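# Balance golf mat on a can with ball and block

## Task

Place the golf mat on top of the upright drink can on the table so it rests level with its green face upward. A golf ball must sit on the mat's tee. The sanding block must lie flat on the mat at the end without the tee, no more than three centimetres from that edge. The can by itself must support both the mat and the block.

## Robot and tools

Robot: two arms, left_arm and right_arm, each ending in a two-finger gripper. The fingers extend along the gripper's +z axis and close along its y axis. end_effector_position is the spot between the finger pads, roughly 1 cm short of the tips.

Frames: the scene frame has its origin at table-top height, halfway between the nominal arm bases, with +z up and +x pointing out over the table. left_arm is on the +y side; this has nothing to do with image left or right. Actual bases: left_arm at (+0.008, +0.238, +0.048) m, right_arm at (+0.009, -0.313, +0.033) m, each turned only slightly about z. Hand poses, velocities, targets and wrist-camera poses in results are given in each arm's own base frame. Fixed cameras and the table use the scene frame. Motion offsets are taken along the axes of that arm's current Hand target. Reported poses can be off by a few centimetres, more at long reach.

The row shared by every tool: 14 numbers, each in [-1, 1]. The first seven are left_arm: dx, dy, dz, rx, ry, rz, opening. The last seven are the same for right_arm. Always send all 14, even when one arm stays still. dx..rz are offsets relative to that arm's Hand target when the call or action begins, not absolute poses. A value of 1.0 equals 0.6 m of travel or 180 degrees of turn. rx, ry, rz form one rotation vector. Opening is absolute, not an offset: +1 is fully open (0.094 m) and -1 is closed. Sending the same offset twice moves the arm twice. Six zeros re-request the current Hand target. Since 0 is a real gripper command, repeat the present opening to leave a gripper unchanged.

execute_actions(actions, cameras): actions is a list of actions. Each action has up to 15 rows, one per 1/30 s step; if fewer are given, the last row holds for the remaining steps. Every row is measured from the action's start pose. An empty actions list returns the state plus images, scene number and remaining action budget. cameras: ["all"], [], or names; an unknown name invalidates the call. Camera names: cam_head_left, cam_head_right, cam_left_wrist, cam_right_wrist.

move(target, speed, blend, opening_speed, grip_force, blocking, cameras): drives each gripper in a straight line to its offset target. target is either a single 14-number row or a list of up to 15 rows, all measured from the same starting Hand targets. speed is in m/s, from 0.002 to 4.3, default 0.25; turning is capped at twice that in rad/s. Give one value, or one per target. blend (m) rounds corners of intermediate targets; 0 stops at each. opening_speed is how fast the commanded opening changes, per second on the -1..+1 scale, at least 0.2; use it to close gently. grip_force is newtons per finger pad, 10 to 50, per arm or one value. It persists, and lower force closes more slowly. blocking=false returns after about 0.5 s while the motion continues. A move has a 10 s ceiling. Its result adds a move: line giving the ending (done, off_target, moving, held, fault) and any limits. limits=paced means the pose was clipped; limits=held means steps were withheld. done means the arm is at rest within 10 mm and 2 degrees; it says nothing about contact.

wait(seconds 0 to 10): lets time pass while the last commands hold. stop: brakes a running move. zoom_image(camera, region [x0,y0,x1,y1] pixels, at most 504 each side): enlarges part of that camera's latest image. finished_scene(scene): ends the scene permanently; call it only once the arrangement holds with the robot clear.

Results: end_effector_position (m) and end_effector_quat_wxyz in the base frame. Hand target is the last commanded pose after clipping, and the next offsets start from it. Grippers often stop a few cm short of it because of friction or load. That alone does not mean contact. Send the missing distance as a fresh offset. grip_measured uses the opening scale and reads up to about 2.5 mm wide when empty, and narrower than a squeezed part. Joint velocities reads within noise when the arm is still. Joint torques follow joint order; numbers 3 and 4 wrap at ±28 N m. Tool commands shows the current commands. Calls that run actions list positions at some steps. Joint limits (rad): waist -2.880..2.880, shoulder 0..3.142, elbow 0..3.019, wrist pitch -1.693..1.571, wrist yaw -1.571..1.571, wrist roll -2.094..2.094.

Control limits: each step, commanded orientation is clipped to within 40 degrees of the measured one. Faster moves lag more and hit harder. Near a straight arm, speed can overshoot. Keep paths away from an arm's own base, since crossing it can flip the shoulder posture. Close with opening_speed on anything fragile. Release by commanding an opening well above grip_measured.

Avoid: grippers, fingers or wrist cameras touching the other arm. The clearance check does not prevent this, and a moderate press can fail the scene. Also avoid dropping parts, releasing moving parts, striking the table or fixed objects, and letting anything leave the table. Motors heat when holding loads, staying stretched, or pushing against obstacles. At 85 °C a MOTOR HOT line appears. At 100 °C the arm drops for 30 to 60 s or more. To end a push, command the target back past the gripper. Loose objects may occasionally be nudged by outside disturbances. Smooth, quick, low-effort motion is best.

Each tool is called after ">>>" as name(argument=value, ...), one argument or row to a line, values as JSON.

## Session

>>> execute_actions(
  actions=[],
)

Scene clock: 0.00 s.
left_arm: end_effector_position=(+0.3591, -0.0305, +0.2251) grip_measured=+1.000 end_effector_quat_wxyz=(+0.353, +0.217, +0.898, +0.147) | right_arm: end_effector_position=(+0.1850, +0.0583, +0.1565) grip_measured=+1.000 end_effector_quat_wxyz=(+0.395, -0.423, +0.809, +0.101)
Joint positions: left_arm=[-0.205 0.822 0.686 -0.683 -0.254 0.369 0.094] | right_arm=[-0.303 0.277 0.375 -1.151 -0.694 -1.075 0.094]
Joint velocities: within noise
Joint torques (N m): no reading
Heat: left arm: hottest waist 34 °C; right arm: hottest elbow 39 °C.
Hand target: left_arm +0.3645, -0.0317, +0.2368; +0.364, +0.214, +0.894, +0.148 | right_arm +0.1894, +0.0569, +0.1707; +0.405, -0.426, +0.804, +0.090
Tool commands: left_gripper/opening=+1.0 right_gripper/opening=+1.0

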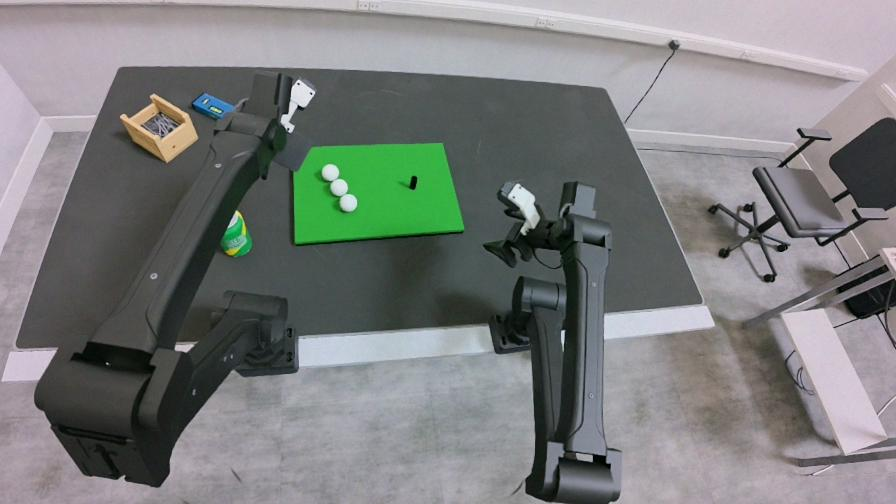

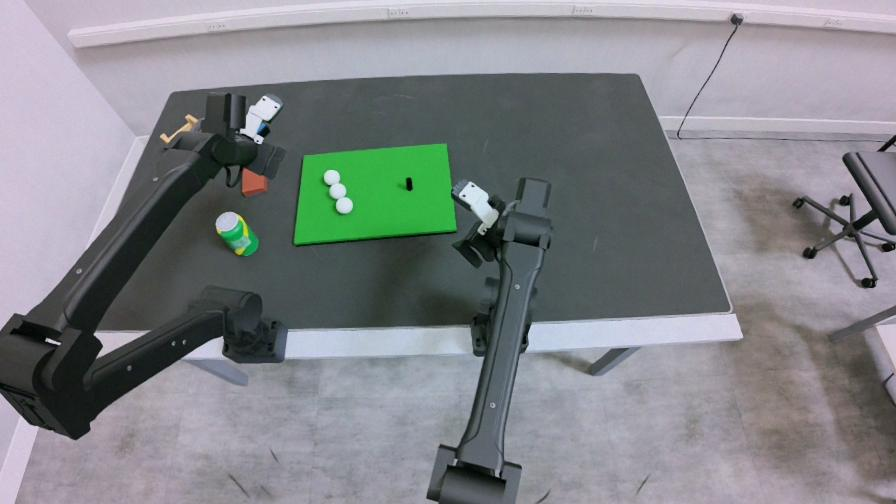

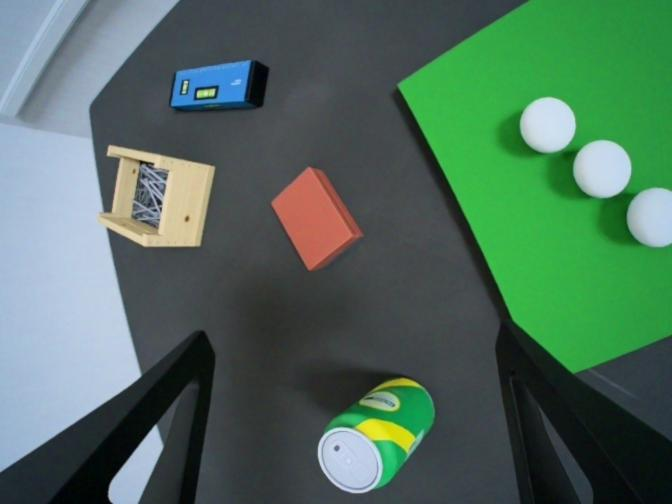

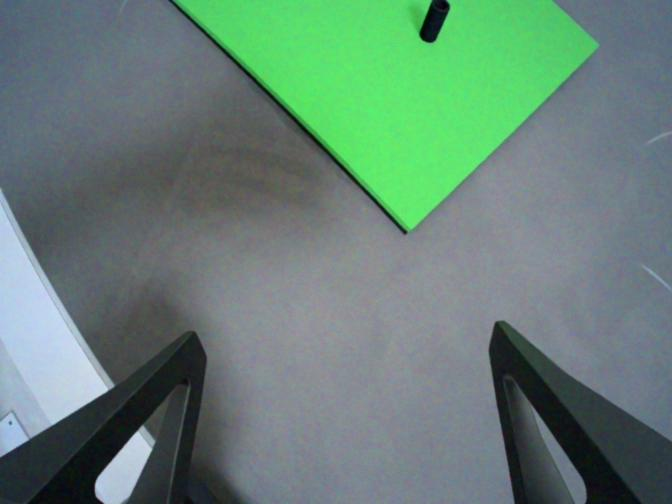

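>>> zoom_image(
  camera="cam_left_wrist",
  region=[380, 60, 672, 380],
)

>>> zoom_image(
  camera="cam_right_wrist",
  region=[330, 0, 620, 240],
)

>>> zoom_image(
  camera="cam_head_left",
  region=[210, 110, 490, 270],
)

>>> zoom_image(
  camera="cam_head_right",
  region=[150, 90, 570, 280],
)

>>> zoom_image(
  camera="cam_left_wrist",
  region=[80, 40, 450, 504],
)

Scaled by 1.575 from the camera's 672x504 image, which has a finer 960x720 frame.

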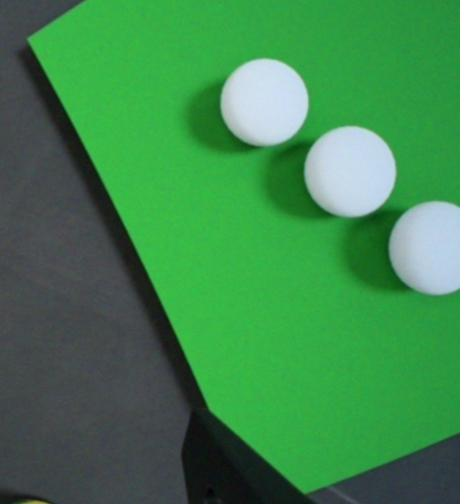

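Scaled by 1.738 from the camera's 672x504 image, which has a finer 960x720 frame.

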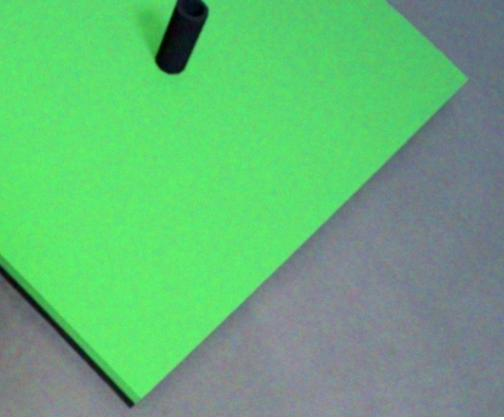

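Scaled by 1.800.

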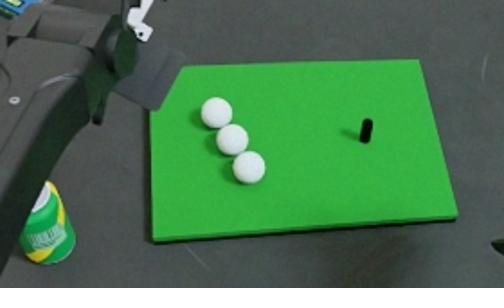

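Scaled by 1.200.

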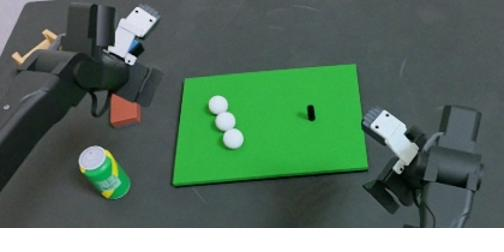

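Scaled by 1.086 from the camera's 672x504 image, which has a finer 960x720 frame.

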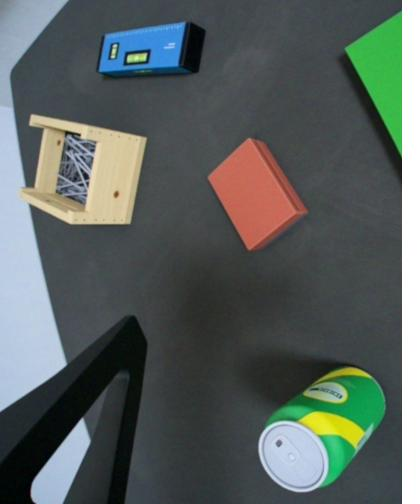

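>>> move(
  target=[0.1137,0.4992,0.2958,-0.0731,0.0311,-0.2718,1,0,0,0,0,0,0,1],
  speed=0.25,
  cameras=["all"],
)

Scene clock: 56.40 s.
left_arm: end_effector_position=(+0.5133, +0.2694, +0.1863) grip_measured=+1.000 end_effector_quat_wxyz=(+0.358, -0.219, +0.903, +0.090) | right_arm: end_effector_position=(+0.1850, +0.0583, +0.1565) grip_measured=+1.000 end_effector_quat_wxyz=(+0.395, -0.423, +0.809, +0.101)
Joint positions: left_arm=[0.484 1.485 1.09 -0.42 -0.001 0.007 0.094] | right_arm=[-0.303 0.277 0.375 -1.151 -0.694 -1.075 0.094]
Joint torques (N m): left_arm=[1.67 -13.51 12.26 1.77 0.01 -0.11] | right_arm=[0.67 2.73 9.66 1.42 -0.43 -0.04]
Heat: left arm: hottest elbow 44 °C; right arm: hottest elbow 45 °C.
Hand target: left_arm +0.5300, +0.2799, +0.1997; +0.371, -0.223, +0.897, +0.093 | right_arm +0.1894, +0.0569, +0.1707; +0.405, -0.426, +0.804, +0.090
Off the commanded pose: left_arm 0.024 m, 2 deg | right_arm 0.015 m, 2 deg.
move: off_target (left_arm, right_arm)
camera_calibration:
cam_left_wrist: T_world_to_cam=[[0.43662, -0.892696, -0.111611, 0.0417855], [-0.898901, -0.42784, -0.0945043, 0.626678], [0.0366118, 0.14159, -0.989248, 0.242837], [0, 0, 0, 1]] pos_world=[0.536186, 0.271036, 0.304114]

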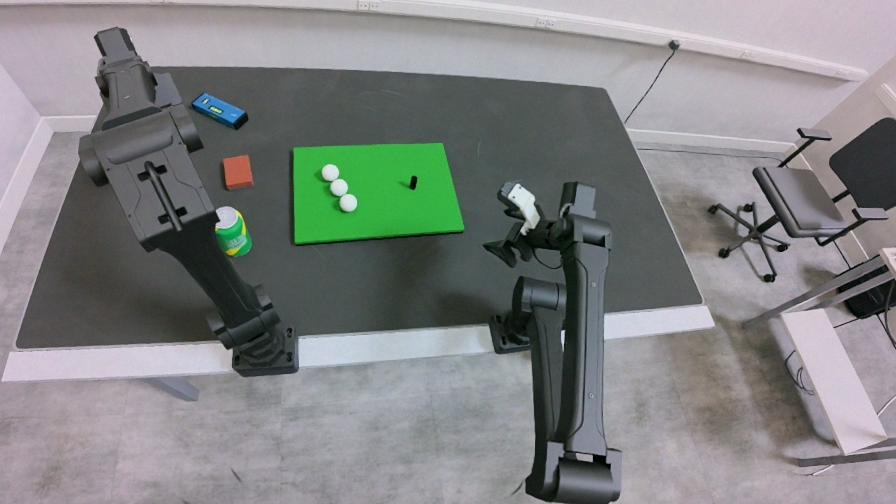

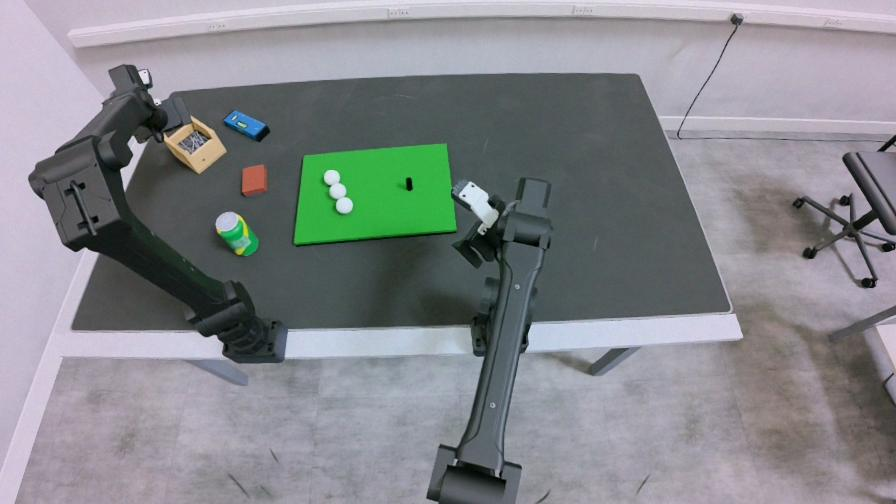

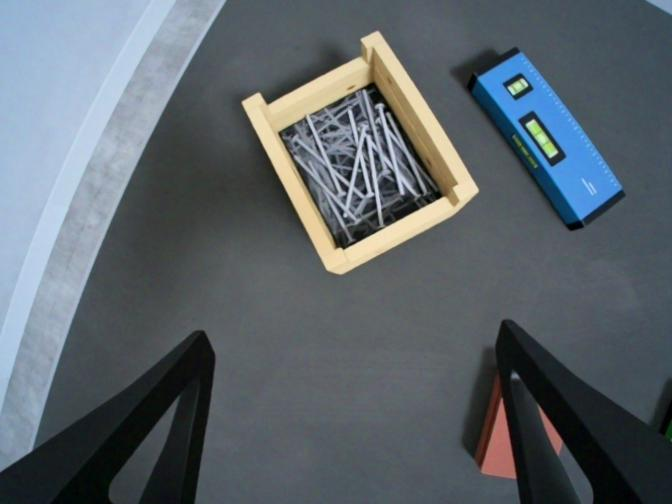

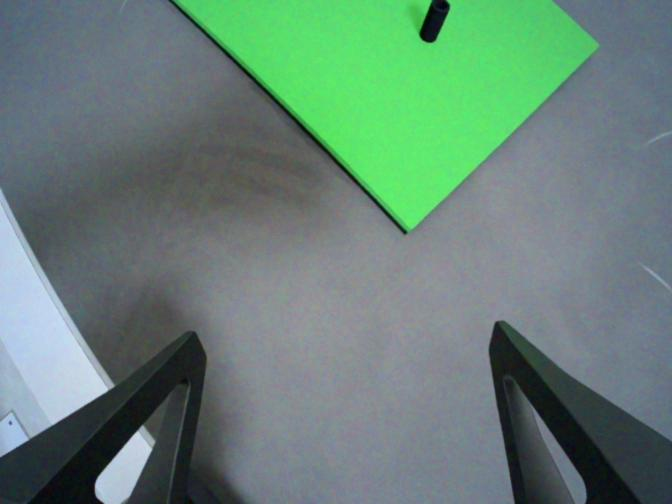

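>>> move(
  target=[0.3677,-0.5164,-0.3677,0.1027,0.1092,0.004,1,0,0,0,0,0,0,1],
  speed=0.3,
  cameras=["cam_left_wrist"],
)

Scene clock: 65.97 s.
left_arm: end_effector_position=(+0.4016, -0.1382, +0.1996) grip_measured=+1.000 end_effector_quat_wxyz=(+0.247, -0.167, +0.950, -0.090) | right_arm: end_effector_position=(+0.1850, +0.0583, +0.1565) grip_measured=+1.000 end_effector_quat_wxyz=(+0.395, -0.423, +0.809, +0.101)
Joint positions: left_arm=[-0.371 1.151 0.912 -0.807 -0.098 -0.692 0.094] | right_arm=[-0.303 0.277 0.375 -1.151 -0.694 -1.075 0.094]
Joint torques (N m): left_arm=[1.03 -9.76 8.99 0.81 -0.23 -0.1] | right_arm=[1.44 2.55 9.78 1.14 -0.41 -0.04]
Heat: left arm: hottest elbow 45 °C; right arm: hottest elbow 45 °C.
Hand target: left_arm +0.3997, -0.1400, +0.1999; +0.243, -0.168, +0.951, -0.089 | right_arm +0.1894, +0.0569, +0.1707; +0.405, -0.426, +0.804, +0.090
Off the commanded pose: left_arm 0.003 m, 1 deg | right_arm 0.015 m, 2 deg.
move: off_target (right_arm)
camera_calibration:
cam_left_wrist: T_world_to_cam=[[0.22695, -0.960442, 0.161383, -0.251433], [-0.96462, -0.19885, 0.173109, 0.357698], [-0.134171, -0.19496, -0.971591, 0.336377], [0, 0, 0, 1]] pos_world=[0.447237, -0.104779, 0.305477]
Images, in order (width x height): cam_left_wrist 672x504.

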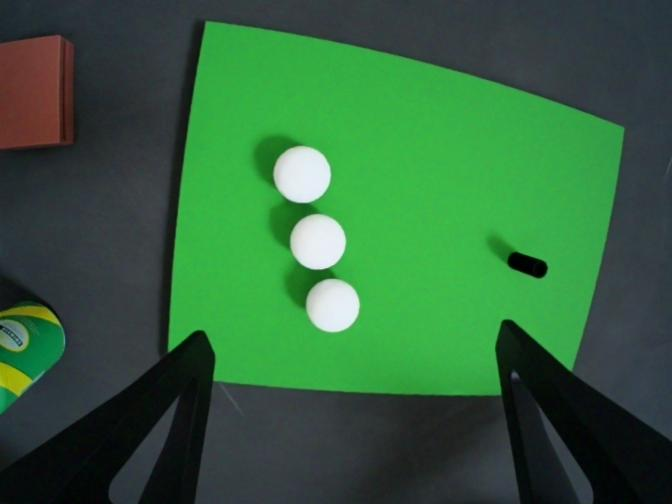

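>>> move(
  target=[0.0532,0.075,0.2022,-0.0015,0.0296,0.1032,0.5,0,0,0,0,0,0,1],
  speed=0.2,
  cameras=["cam_left_wrist"],
)

Scene clock: 75.00 s.
left_arm: end_effector_position=(+0.4199, -0.1236, +0.0782) grip_measured=+0.502 end_effector_quat_wxyz=(+0.213, -0.009, +0.975, -0.056) | right_arm: end_effector_position=(+0.1850, +0.0583, +0.1565) grip_measured=+1.000 end_effector_quat_wxyz=(+0.395, -0.423, +0.809, +0.101)
Joint positions: left_arm=[-0.293 1.373 0.782 -0.535 -0.02 -0.307 0.071] | right_arm=[-0.303 0.277 0.375 -1.151 -0.694 -1.075 0.094]
Joint torques (N m): left_arm=[2.14 -10.23 6.9 1.91 0.08 0.07] | right_arm=[1.44 3.37 9.47 1.25 -0.4 0.05]
Heat: left arm: hottest elbow 44 °C; right arm: hottest elbow 46 °C.
Hand target: left_arm +0.4206, -0.1205, +0.0697; +0.210, -0.009, +0.976, -0.054 | right_arm +0.1894, +0.0569, +0.1707; +0.405, -0.426, +0.804, +0.090
Off the commanded pose: left_arm 0.009 m, 0 deg | right_arm 0.015 m, 2 deg.
move: off_target (right_arm)
camera_calibration:
cam_left_wrist: T_world_to_cam=[[-0.0626896, -0.99782, 0.0206113, -0.0939359], [-0.972614, 0.0657112, 0.222942, 0.431455], [-0.22381, -0.00607074, -0.974614, 0.284975], [0, 0, 0, 1]] pos_world=[0.477531, -0.120353, 0.183487]
Images, in order (width x height): cam_left_wrist 672x504.

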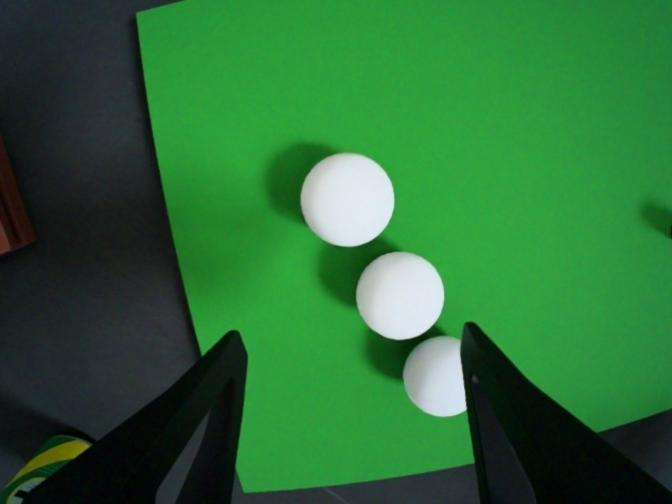

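>>> move(
  target=[-0.001,-0.001,0.147,0,0,0,0.5,0,0,0,0,0,0,1],
  speed=0.1,
  cameras=["cam_left_wrist"],
)

Scene clock: 81.57 s.
left_arm: end_effector_position=(+0.4483, -0.1309, -0.0072) grip_measured=+0.502 end_effector_quat_wxyz=(+0.205, -0.009, +0.977, -0.053) | right_arm: end_effector_position=(+0.1850, +0.0583, +0.1565) grip_measured=+1.000 end_effector_quat_wxyz=(+0.395, -0.423, +0.809, +0.101)
Joint positions: left_arm=[-0.29 1.628 0.782 -0.298 -0.018 -0.304 0.071] | right_arm=[-0.303 0.277 0.375 -1.151 -0.694 -1.075 0.094]
Joint torques (N m): left_arm=[2.02 -12.75 7.19 1.92 0.07 0.03] | right_arm=[1.2 2.49 9.72 1.29 -0.41 -0.08]
Heat: left arm: hottest elbow 44 °C; right arm: hottest elbow 46 °C.
Hand target: left_arm +0.4574, -0.1300, -0.0099; +0.210, -0.009, +0.976, -0.054 | right_arm +0.1894, +0.0569, +0.1707; +0.405, -0.426, +0.804, +0.090
Off the commanded pose: left_arm 0.010 m, 1 deg | right_arm 0.015 m, 2 deg.
move: off_target (right_arm)
camera_calibration:
cam_left_wrist: T_world_to_cam=[[-0.063403, -0.997855, 0.0162987, -0.0974613], [-0.968577, 0.0654619, 0.239944, 0.476858], [-0.240496, -0.000573353, -0.97065, 0.216255], [0, 0, 0, 1]] pos_world=[0.507703, -0.128344, 0.0970767]
Images, in order (width x height): cam_left_wrist 672x504.

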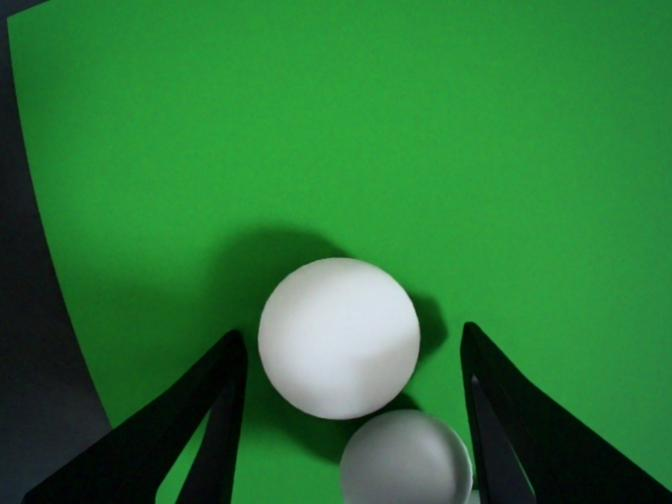

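>>> move(
  target=[
    [-0.0121,-0.001,0.0055,0,0,0,0.5,0,0,0,0,0,0,1],
    [-0.0121,-0.001,0.0055,0,0,0,-0.25,0,0,0,0,0,0,1],
  ],
  speed=0.1,
  grip_force=[25, 50],
  cameras=["cam_left_wrist"],
)

Scene clock: 87.53 s.
left_arm: end_effector_position=(+0.4493, -0.1288, -0.0093) grip_measured=-0.110 end_effector_quat_wxyz=(+0.203, -0.009, +0.978, -0.052) | right_arm: end_effector_position=(+0.1850, +0.0583, +0.1565) grip_measured=+1.000 end_effector_quat_wxyz=(+0.395, -0.423, +0.809, +0.101)
Joint positions: left_arm=[-0.285 1.635 0.785 -0.298 -0.018 -0.299 0.042] | right_arm=[-0.303 0.277 0.375 -1.151 -0.694 -1.075 0.094]
Joint torques (N m): left_arm=[2.08 -12.04 8.54 1.58 0.1 0.03] | right_arm=[1.96 2.84 9.63 1.25 -0.43 0.01]
Heat: left arm: hottest elbow 44 °C; right arm: hottest elbow 46 °C.
Hand target: left_arm +0.4653, -0.1307, -0.0099; +0.210, -0.009, +0.976, -0.054 | right_arm +0.1894, +0.0569, +0.1707; +0.405, -0.426, +0.804, +0.090
Off the commanded pose: left_arm 0.016 m, 1 deg | right_arm 0.015 m, 2 deg.
grip_force (N): 25, 50
move: off_target (left_arm, right_arm); target 2's new opening was sent with left_arm's hand 0.017 m and 1 deg from that target
camera_calibration:
cam_left_wrist: T_world_to_cam=[[-0.0628111, -0.997927, 0.0140417, -0.0955254], [-0.967719, 0.0643386, 0.24368, 0.4778], [-0.244078, 0.00171743, -0.969754, 0.216409], [0, 0, 0, 1]] pos_world=[0.509197, -0.12644, 0.094774]
Images, in order (width x height): cam_left_wrist 672x504.

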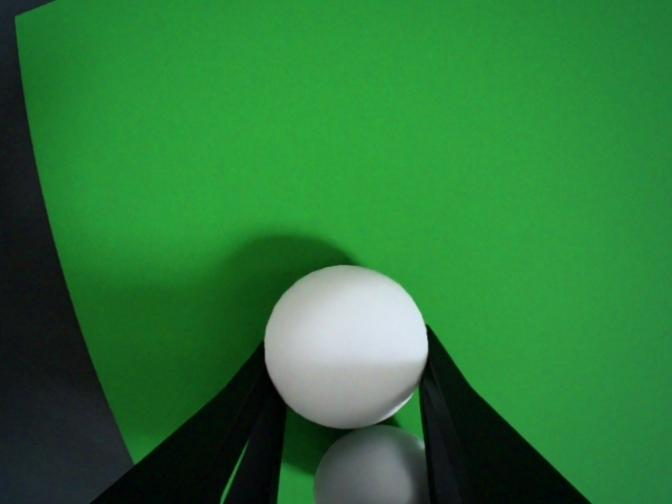

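>>> move(
  target=[
    [-0.0577,-0.0082,-0.2305,0,0,0,-0.25,0,0,0,0,0,0,1],
    [-0.374,0.7192,-0.2128,-0.1148,-0.0519,-0.0377,-0.25,0,0,0,0,0,0,1],
  ],
  speed=0.3,
  blend=[0.04, 0],
  cameras=["cam_left_wrist", "cam_head_right"],
)

Scene clock: 98.50 s.
left_arm: end_effector_position=(+0.6014, +0.3133, +0.1418) grip_measured=-0.112 end_effector_quat_wxyz=(+0.268, -0.114, +0.951, +0.106) | right_arm: end_effector_position=(+0.1850, +0.0583, +0.1565) grip_measured=+1.000 end_effector_quat_wxyz=(+0.395, -0.423, +0.809, +0.101)
Joint positions: left_arm=[0.479 1.825 1.474 -0.636 -0.009 0.243 0.042] | right_arm=[-0.303 0.277 0.375 -1.151 -0.694 -1.075 0.094]
Joint torques (N m): left_arm=[1.08 -18.73 12.48 1.46 0.05 0] | right_arm=[0.73 2.96 9.73 1.14 -0.5 0]
Heat: left arm: hottest elbow 43 °C; right arm: hottest elbow 46 °C.
Hand target: left_arm +0.6202, +0.3201, +0.1504; +0.280, -0.108, +0.948, +0.110 | right_arm +0.1894, +0.0569, +0.1707; +0.405, -0.426, +0.804, +0.090
Off the commanded pose: left_arm 0.022 m, 2 deg | right_arm 0.015 m, 2 deg.
grip_force (N): 25, 50
move: off_target (left_arm, right_arm)
camera_calibration:
cam_left_wrist: T_world_to_cam=[[0.225745, -0.944866, -0.237207, 0.198538], [-0.962421, -0.254034, 0.0959776, 0.677222], [-0.150945, 0.206627, -0.966706, 0.278619], [0, 0, 0, 1]] pos_world=[0.64901, 0.30206, 0.25144]
Images, in order (width x height): cam_head_right 896x504, cam_left_wrist 672x504.

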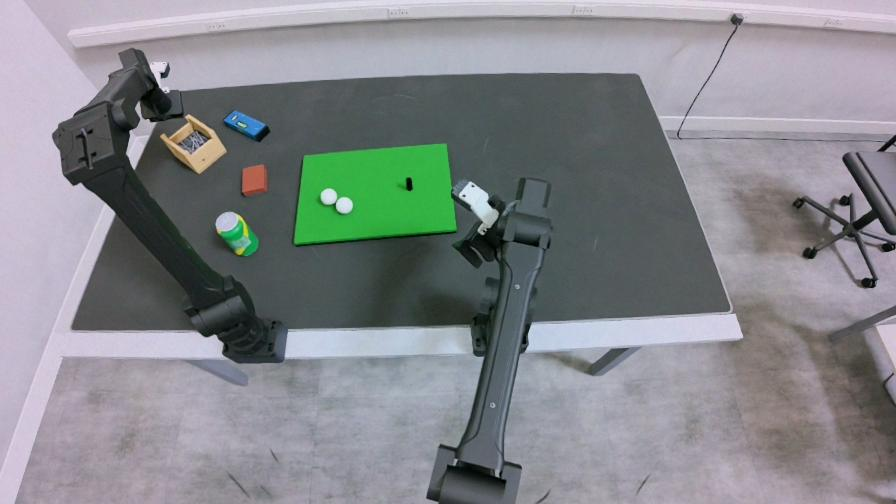

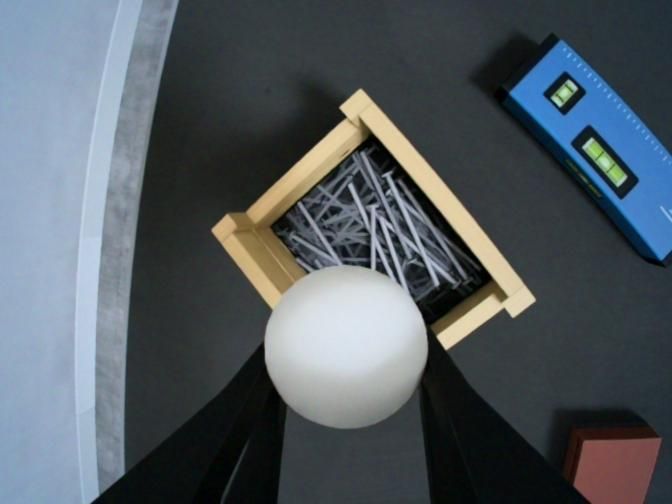

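>>> move(
  target=[0.0668,-0.003,0.12,0,0,0,-0.25,0,0,0,0,0,0,1],
  speed=0.12,
  cameras=["cam_left_wrist", "cam_head_right"],
)

>>> zoom_image(
  camera="cam_head_right",
  region=[90, 40, 290, 210],
)

Scene clock: 107.93 s.
left_arm: end_effector_position=(+0.6257, +0.3264, +0.0854) grip_measured=-0.112 end_effector_quat_wxyz=(+0.284, -0.107, +0.946, +0.111) | right_arm: end_effector_position=(+0.1850, +0.0583, +0.1565) grip_measured=+1.000 end_effector_quat_wxyz=(+0.395, -0.423, +0.809, +0.101)
Joint positions: left_arm=[0.481 1.937 1.468 -0.482 -0.002 0.255 0.042] | right_arm=[-0.303 0.277 0.375 -1.151 -0.694 -1.075 0.094]
Joint torques (N m): left_arm=[2.32 -20.95 7.76 2.36 0.15 0.02] | right_arm=[1.55 2.67 9.65 1.35 -0.42 -0.05]
Heat: left arm: hottest elbow 43 °C; right arm: hottest elbow 47 °C.
Hand target: left_arm +0.6242, +0.3321, +0.0692; +0.280, -0.108, +0.948, +0.110 | right_arm +0.1894, +0.0569, +0.1707; +0.405, -0.426, +0.804, +0.090
Off the commanded pose: left_arm 0.017 m, 1 deg | right_arm 0.015 m, 2 deg.
grip_force (N): 25, 50
move: off_target (left_arm, right_arm)
camera_calibration:
cam_left_wrist: T_world_to_cam=[[0.22235, -0.943176, -0.24694, 0.194384], [-0.967814, -0.244145, 0.0610606, 0.712439], [-0.11788, 0.225415, -0.967105, 0.198291], [0, 0, 0, 1]] pos_world=[0.669662, 0.312578, 0.196268]
Images, in order (width x height): cam_head_right 896x504, cam_left_wrist 672x504.

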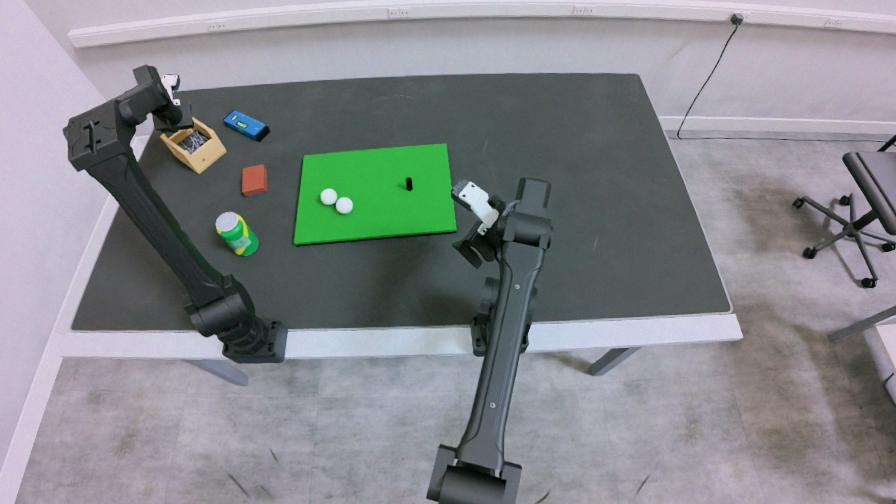

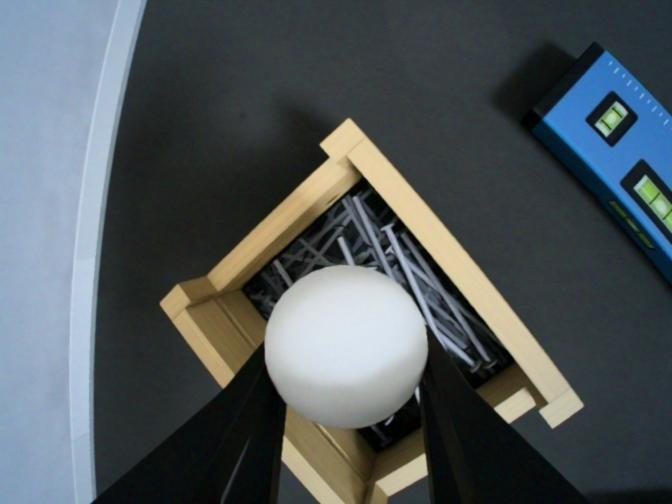

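Scaled by 2.520.

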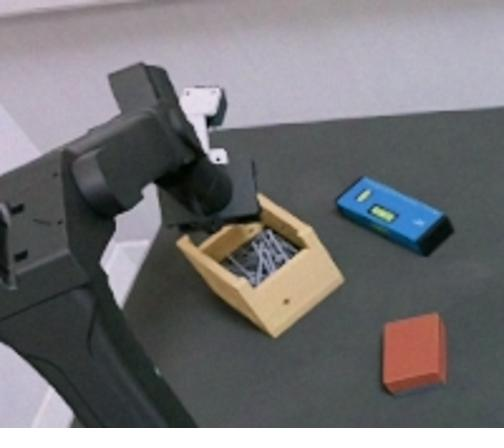

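>>> move(
  target=[0.058,-0.0093,0.0325,0,0,0,-0.25,0,0,0,0,0,0,1],
  speed=0.08,
  cameras=["cam_left_wrist", "cam_head_right"],
)

>>> zoom_image(
  camera="cam_head_right",
  region=[90, 40, 290, 210],
)

Scene clock: 112.70 s.
left_arm: end_effector_position=(+0.6104, +0.3228, +0.0516) grip_measured=-0.112 end_effector_quat_wxyz=(+0.286, -0.108, +0.945, +0.112) | right_arm: end_effector_position=(+0.1850, +0.0583, +0.1565) grip_measured=+1.000 end_effector_quat_wxyz=(+0.395, -0.423, +0.809, +0.101)
Joint positions: left_arm=[0.487 1.945 1.377 -0.378 0.002 0.26 0.042] | right_arm=[-0.303 0.277 0.375 -1.151 -0.694 -1.075 0.094]
Joint torques (N m): left_arm=[2.2 -20.13 7.12 2.3 0.16 0.03] | right_arm=[1.32 2.78 9.73 1.39 -0.45 0.02]
Heat: left arm: hottest elbow 43 °C; right arm: hottest elbow 47 °C.
Hand target: left_arm +0.6070, +0.3270, +0.0329; +0.279, -0.108, +0.948, +0.110 | right_arm +0.1894, +0.0569, +0.1707; +0.405, -0.426, +0.804, +0.090
Off the commanded pose: left_arm 0.019 m, 1 deg | right_arm 0.015 m, 2 deg.
grip_force (N): 25, 50
move: off_target (left_arm, right_arm)
camera_calibration:
cam_left_wrist: T_world_to_cam=[[0.223807, -0.942516, -0.24814, 0.18501], [-0.967922, -0.244768, 0.0567008, 0.699352], [-0.114178, 0.22749, -0.967063, 0.161641], [0, 0, 0, 1]] pos_world=[0.653968, 0.308782, 0.162571]
Images, in order (width x height): cam_head_right 896x504, cam_left_wrist 672x504.

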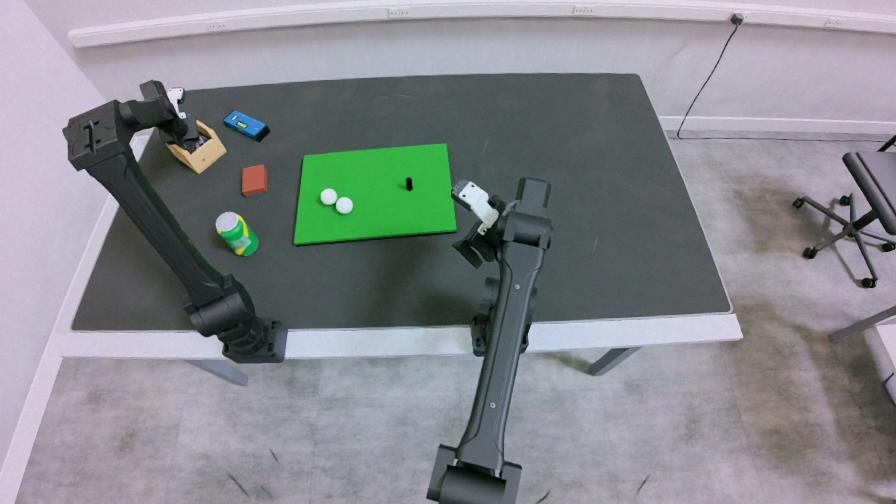

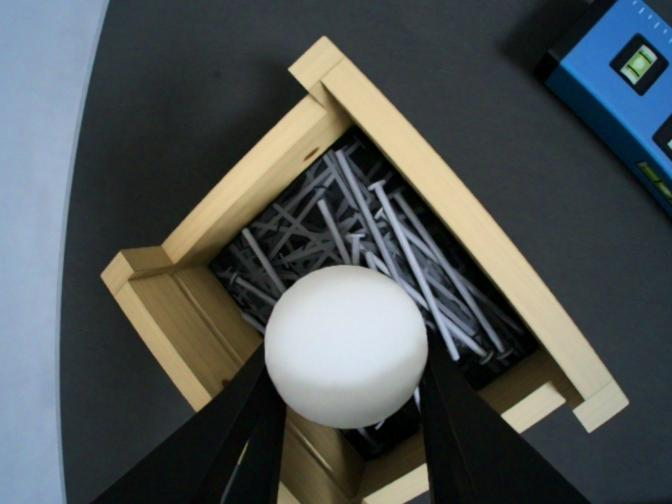

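Scaled by 2.520.

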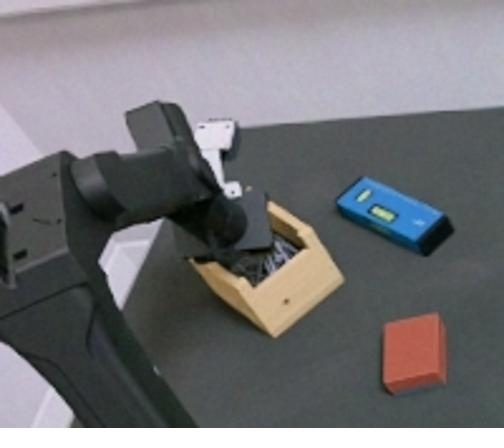

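>>> move(
  target=[0,0,0,0,0,0,0.3,0,0,0,0,0,0,1],
  opening_speed=0.6,
  cameras=["cam_left_wrist"],
)

Scene clock: 116.33 s.
left_arm: end_effector_position=(+0.6109, +0.3226, +0.0518) grip_measured=+0.297 end_effector_quat_wxyz=(+0.288, -0.107, +0.945, +0.111) | right_arm: end_effector_position=(+0.1850, +0.0583, +0.1565) grip_measured=+1.000 end_effector_quat_wxyz=(+0.395, -0.423, +0.809, +0.101)
Joint positions: left_arm=[0.487 1.945 1.377 -0.376 0.003 0.261 0.061] | right_arm=[-0.303 0.277 0.375 -1.151 -0.694 -1.075 0.094]
Joint torques (N m): left_arm=[2.02 -20.37 7.13 2.26 0.1 0.02] | right_arm=[1.38 3.25 9.59 1.33 -0.49 0.02]
Heat: left arm: hottest elbow 43 °C; right arm: hottest elbow 47 °C.
Hand target: left_arm +0.6070, +0.3270, +0.0329; +0.280, -0.108, +0.948, +0.110 | right_arm +0.1894, +0.0569, +0.1707; +0.405, -0.426, +0.804, +0.090
Off the commanded pose: left_arm 0.020 m, 1 deg | right_arm 0.015 m, 2 deg.
grip_force (N): 25, 50
move: off_target (left_arm, right_arm)
camera_calibration:
cam_left_wrist: T_world_to_cam=[[0.223048, -0.942898, -0.247374, 0.185458], [-0.968401, -0.243375, 0.0544861, 0.699746], [-0.111579, 0.227404, -0.967387, 0.160455], [0, 0, 0, 1]] pos_world=[0.654172, 0.308681, 0.162973]
Images, in order (width x height): cam_left_wrist 672x504.

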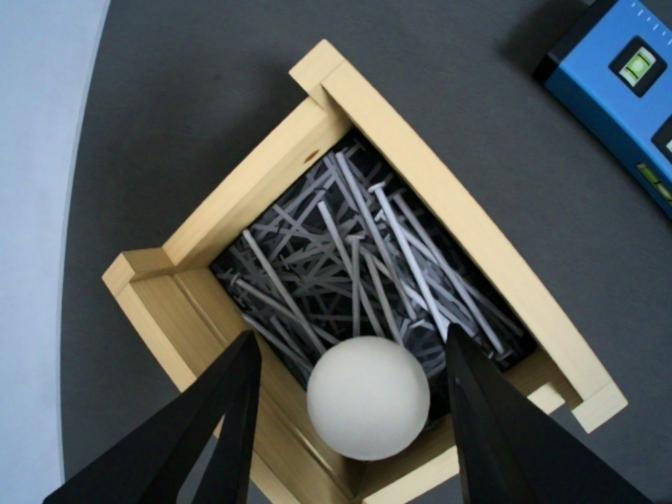

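>>> move(
  target=[
    [-0.0993,0.0143,-0.2095,0,0,0,0.3,0,0,0,0,0,0,1],
    [0.3998,-0.6303,-0.4765,0.1148,0.0519,0.0377,0.5,0,0,0,0,0,0,1],
  ],
  speed=0.3,
  blend=[0.05, 0],
  cameras=["cam_left_wrist"],
)

Scene clock: 124.03 s.
left_arm: end_effector_position=(+0.3670, -0.1418, +0.0785) grip_measured=+0.497 end_effector_quat_wxyz=(+0.204, -0.008, +0.978, -0.051) | right_arm: end_effector_position=(+0.1850, +0.0583, +0.1565) grip_measured=+1.000 end_effector_quat_wxyz=(+0.395, -0.423, +0.809, +0.101)
Joint positions: left_arm=[-0.396 1.262 0.689 -0.578 -0.066 -0.4 0.07] | right_arm=[-0.303 0.277 0.375 -1.151 -0.694 -1.075 0.094]
Joint torques (N m): left_arm=[0.91 -10.64 6.8 1.87 -0.18 -0.11] | right_arm=[1.49 3.49 9.52 1.28 -0.46 0]
Heat: left arm: hottest elbow 43 °C; right arm: hottest elbow 47 °C.
Hand target: left_arm +0.3660, -0.1443, +0.0780; +0.210, -0.009, +0.976, -0.054 | right_arm +0.1894, +0.0569, +0.1707; +0.405, -0.426, +0.804, +0.090
Off the commanded pose: left_arm 0.003 m, 1 deg | right_arm 0.015 m, 2 deg.
grip_force (N): 25, 50
move: off_target (right_arm)
camera_calibration:
cam_left_wrist: T_world_to_cam=[[-0.0628541, -0.997949, 0.0121372, -0.114656], [-0.968342, 0.0639241, 0.241304, 0.377911], [-0.241585, 0.00341393, -0.970374, 0.280897], [0, 0, 0, 1]] pos_world=[0.426601, -0.139537, 0.182775]
Images, in order (width x height): cam_left_wrist 672x504.

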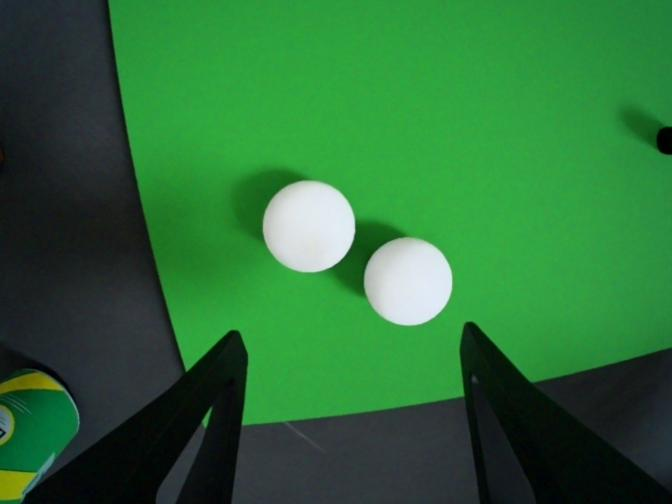

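>>> move(
  target=[
    [0.0675,-0.0363,-0.0242,0,0,0,0.32,0,0,0,0,0,0,1],
    [0.0678,-0.0358,0.143,0,0,0,0.32,0,0,0,0,0,0,1],
  ],
  speed=0.12,
  cameras=["cam_left_wrist"],
)

Scene clock: 130.13 s.
left_arm: end_effector_position=(+0.3603, -0.1776, -0.0090) grip_measured=+0.322 end_effector_quat_wxyz=(+0.210, -0.008, +0.976, -0.055) | right_arm: end_effector_position=(+0.1850, +0.0583, +0.1565) grip_measured=+1.000 end_effector_quat_wxyz=(+0.395, -0.423, +0.809, +0.101)
Joint positions: left_arm=[-0.504 1.492 0.6 -0.254 -0.108 -0.497 0.062] | right_arm=[-0.303 0.277 0.375 -1.151 -0.694 -1.075 0.094]
Joint torques (N m): left_arm=[2.2 -9.99 6.16 1.88 -0.02 0.05] | right_arm=[1.61 2.78 9.72 1.5 -0.53 -0.02]
Heat: left arm: hottest elbow 42 °C; right arm: hottest elbow 47 °C.
Hand target: left_arm +0.3640, -0.1761, -0.0140; +0.210, -0.009, +0.976, -0.054 | right_arm +0.1894, +0.0569, +0.1707; +0.405, -0.426, +0.804, +0.090
Off the commanded pose: left_arm 0.006 m, 0 deg | right_arm 0.015 m, 2 deg.
grip_force (N): 25, 50
move: off_target (right_arm)
camera_calibration:
cam_left_wrist: T_world_to_cam=[[-0.0640839, -0.997777, 0.0183082, -0.149289], [-0.971006, 0.0665774, 0.229598, 0.396102], [-0.230306, -0.00306382, -0.973113, 0.18918], [0, 0, 0, 1]] pos_world=[0.41862, -0.174749, 0.095883]
Images, in order (width x height): cam_left_wrist 672x504.

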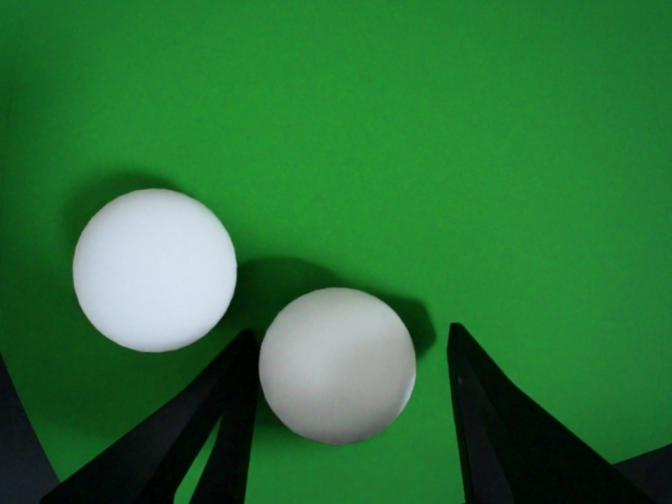

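>>> move(
  target=[
    [0.0103,0.0053,-0.0017,0,0,0,0.32,0,0,0,0,0,0,1],
    [0.0103,0.0053,-0.0017,0,0,0,-0.25,0,0,0,0,0,0,1],
  ],
  speed=0.1,
  cameras=["cam_left_wrist"],
)

Scene clock: 133.67 s.
left_arm: end_effector_position=(+0.3602, -0.1776, -0.0096) grip_measured=-0.088 end_effector_quat_wxyz=(+0.213, -0.008, +0.975, -0.056) | right_arm: end_effector_position=(+0.1850, +0.0583, +0.1565) grip_measured=+1.000 end_effector_quat_wxyz=(+0.395, -0.423, +0.809, +0.101)
Joint positions: left_arm=[-0.504 1.492 0.595 -0.243 -0.108 -0.497 0.043] | right_arm=[-0.303 0.277 0.375 -1.151 -0.694 -1.075 0.094]
Joint torques (N m): left_arm=[1.73 -11.05 4.97 1.77 -0.04 0.05] | right_arm=[1.73 2.78 9.69 1.32 -0.44 -0.03]
Heat: left arm: hottest elbow 42 °C; right arm: hottest elbow 47 °C.
Hand target: left_arm +0.3579, -0.1730, -0.0160; +0.210, -0.009, +0.976, -0.054 | right_arm +0.1894, +0.0569, +0.1707; +0.405, -0.426, +0.804, +0.090
Off the commanded pose: left_arm 0.008 m, 0 deg | right_arm 0.015 m, 2 deg.
grip_force (N): 25, 50
move: off_target (right_arm)
camera_calibration:
cam_left_wrist: T_world_to_cam=[[-0.0642277, -0.997714, 0.0210222, -0.149218], [-0.972282, 0.0673085, 0.223915, 0.396758], [-0.224818, -0.00605791, -0.974382, 0.186159], [0, 0, 0, 1]] pos_world=[0.418029, -0.174454, 0.0956871]
Images, in order (width x height): cam_left_wrist 672x504.

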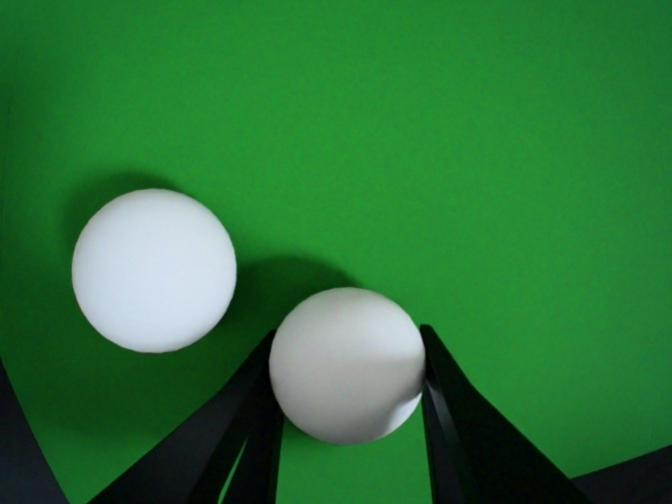

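>>> move(
  target=[
    [-0.0875,-0.0215,-0.2265,0,0,0,-0.25,0,0,0,0,0,0,1],
    [-0.5547,0.8345,-0.1195,-0.1148,-0.0519,-0.0377,-0.25,0,0,0,0,0,0,1],
  ],
  speed=0.3,
  blend=[0.03, 0],
  cameras=["cam_left_wrist"],
)

Scene clock: 140.33 s.
left_arm: end_effector_position=(+0.6195, +0.3385, +0.1249) grip_measured=-0.089 end_effector_quat_wxyz=(+0.274, -0.113, +0.949, +0.107) | right_arm: end_effector_position=(+0.1850, +0.0583, +0.1565) grip_measured=+1.000 end_effector_quat_wxyz=(+0.395, -0.423, +0.809, +0.101)
Joint positions: left_arm=[0.502 1.903 1.538 -0.609 0.007 0.264 0.043] | right_arm=[-0.303 0.277 0.375 -1.151 -0.694 -1.075 0.094]
Joint torques (N m): left_arm=[1.26 -20.13 12.38 0.99 0.03 0] | right_arm=[1.55 3.43 9.51 1.4 -0.38 -0.03]
Heat: left arm: hottest elbow 42 °C; right arm: hottest elbow 47 °C.
Hand target: left_arm +0.6349, +0.3451, +0.1305; +0.280, -0.108, +0.948, +0.110 | right_arm +0.1894, +0.0569, +0.1707; +0.405, -0.426, +0.804, +0.090
Off the commanded pose: left_arm 0.018 m, 1 deg | right_arm 0.015 m, 2 deg.
grip_force (N): 25, 50
move: off_target (left_arm, right_arm)
camera_calibration:
cam_left_wrist: T_world_to_cam=[[0.226873, -0.944064, -0.239316, 0.213537], [-0.964017, -0.25264, 0.0827286, 0.704737], [-0.138562, 0.211936, -0.967411, 0.25041], [0, 0, 0, 1]] pos_world=[0.66563, 0.326566, 0.23505]
Images, in order (width x height): cam_left_wrist 672x504.

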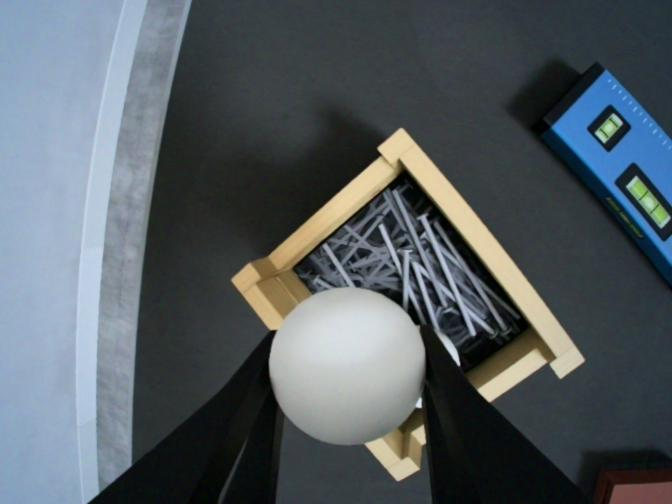

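>>> move(
  target=[0.0922,-0.014,0.0992,0,0,0,-0.25,0,0,0,0,0,0,1],
  speed=0.12,
  cameras=["cam_left_wrist"],
)

Scene clock: 143.97 s.
left_arm: end_effector_position=(+0.6230, +0.3397, +0.0624) grip_measured=-0.089 end_effector_quat_wxyz=(+0.282, -0.108, +0.947, +0.110) | right_arm: end_effector_position=(+0.1850, +0.0583, +0.1565) grip_measured=+1.000 end_effector_quat_wxyz=(+0.395, -0.423, +0.809, +0.101)
Joint positions: left_arm=[0.502 1.976 1.465 -0.446 0.01 0.272 0.043] | right_arm=[-0.303 0.277 0.375 -1.151 -0.694 -1.075 0.094]
Joint torques (N m): left_arm=[2.08 -21.54 7.77 2.26 0.15 0] | right_arm=[0.44 2.84 9.77 1.06 -0.38 -0.03]
Heat: left arm: hottest elbow 43 °C; right arm: hottest elbow 47 °C.
Hand target: left_arm +0.6218, +0.3453, +0.0498; +0.280, -0.108, +0.948, +0.110 | right_arm +0.1894, +0.0569, +0.1707; +0.405, -0.426, +0.804, +0.090
Off the commanded pose: left_arm 0.014 m, 0 deg | right_arm 0.015 m, 2 deg.
grip_force (N): 25, 50
move: off_target (left_arm, right_arm)
camera_calibration:
cam_left_wrist: T_world_to_cam=[[0.221855, -0.943673, -0.245483, 0.202281], [-0.967257, -0.244813, 0.0669384, 0.713987], [-0.123265, 0.222595, -0.967087, 0.177026], [0, 0, 0, 1]] pos_world=[0.667554, 0.326275, 0.173063]
Images, in order (width x height): cam_left_wrist 672x504.

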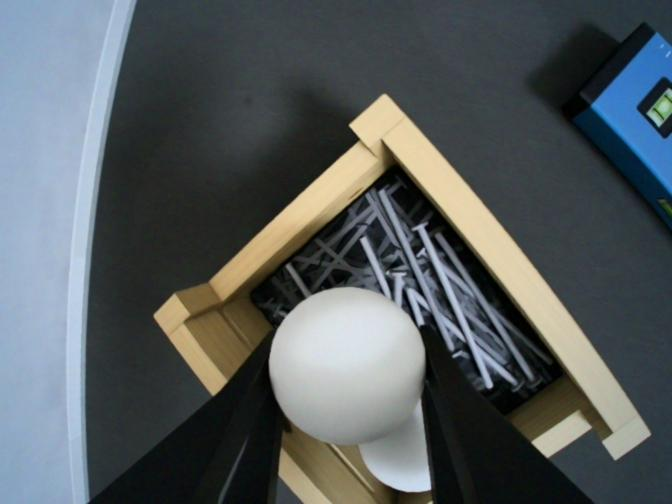

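>>> move(
  target=[0.0018,0.0075,0.028,0,0,0,-0.25,0,0,0,0,0,0,1],
  speed=0.1,
  cameras=["cam_left_wrist"],
)

Scene clock: 146.60 s.
left_arm: end_effector_position=(+0.6233, +0.3429, +0.0455) grip_measured=-0.089 end_effector_quat_wxyz=(+0.279, -0.107, +0.948, +0.106) | right_arm: end_effector_position=(+0.1850, +0.0583, +0.1565) grip_measured=+1.000 end_effector_quat_wxyz=(+0.395, -0.423, +0.809, +0.101)
Joint positions: left_arm=[0.508 2.004 1.465 -0.426 0.018 0.277 0.043] | right_arm=[-0.303 0.277 0.375 -1.151 -0.694 -1.075 0.094]
Joint torques (N m): left_arm=[1.85 -20.66 9.39 2.13 -0.02 0.05] | right_arm=[0.79 3.19 9.59 1.31 -0.39 -0.02]
Heat: left arm: hottest elbow 43 °C; right arm: hottest elbow 47 °C.
Hand target: left_arm +0.6283, +0.3538, +0.0360; +0.279, -0.108, +0.948, +0.110 | right_arm +0.1894, +0.0569, +0.1707; +0.405, -0.426, +0.804, +0.090
Off the commanded pose: left_arm 0.015 m, 1 deg | right_arm 0.015 m, 2 deg.
grip_force (N): 25, 50
move: off_target (left_arm, right_arm)
camera_calibration:
cam_left_wrist: T_world_to_cam=[[0.217625, -0.946139, -0.239709, 0.204411], [-0.967569, -0.241403, 0.0743982, 0.714883], [-0.128258, 0.215744, -0.96799, 0.165542], [0, 0, 0, 1]] pos_world=[0.668445, 0.330261, 0.156056]
Images, in order (width x height): cam_left_wrist 672x504.

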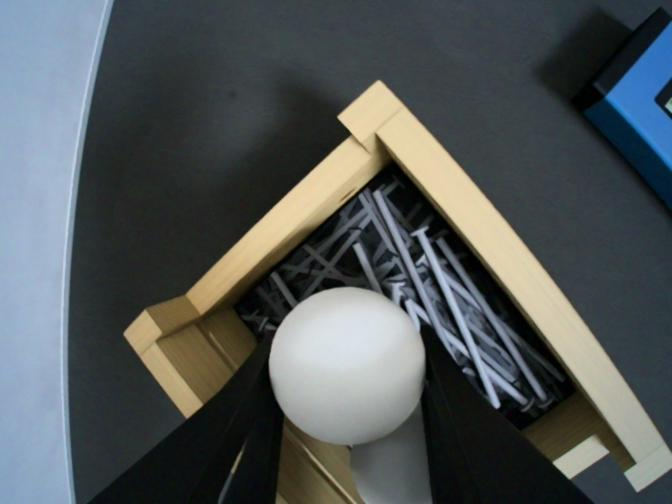

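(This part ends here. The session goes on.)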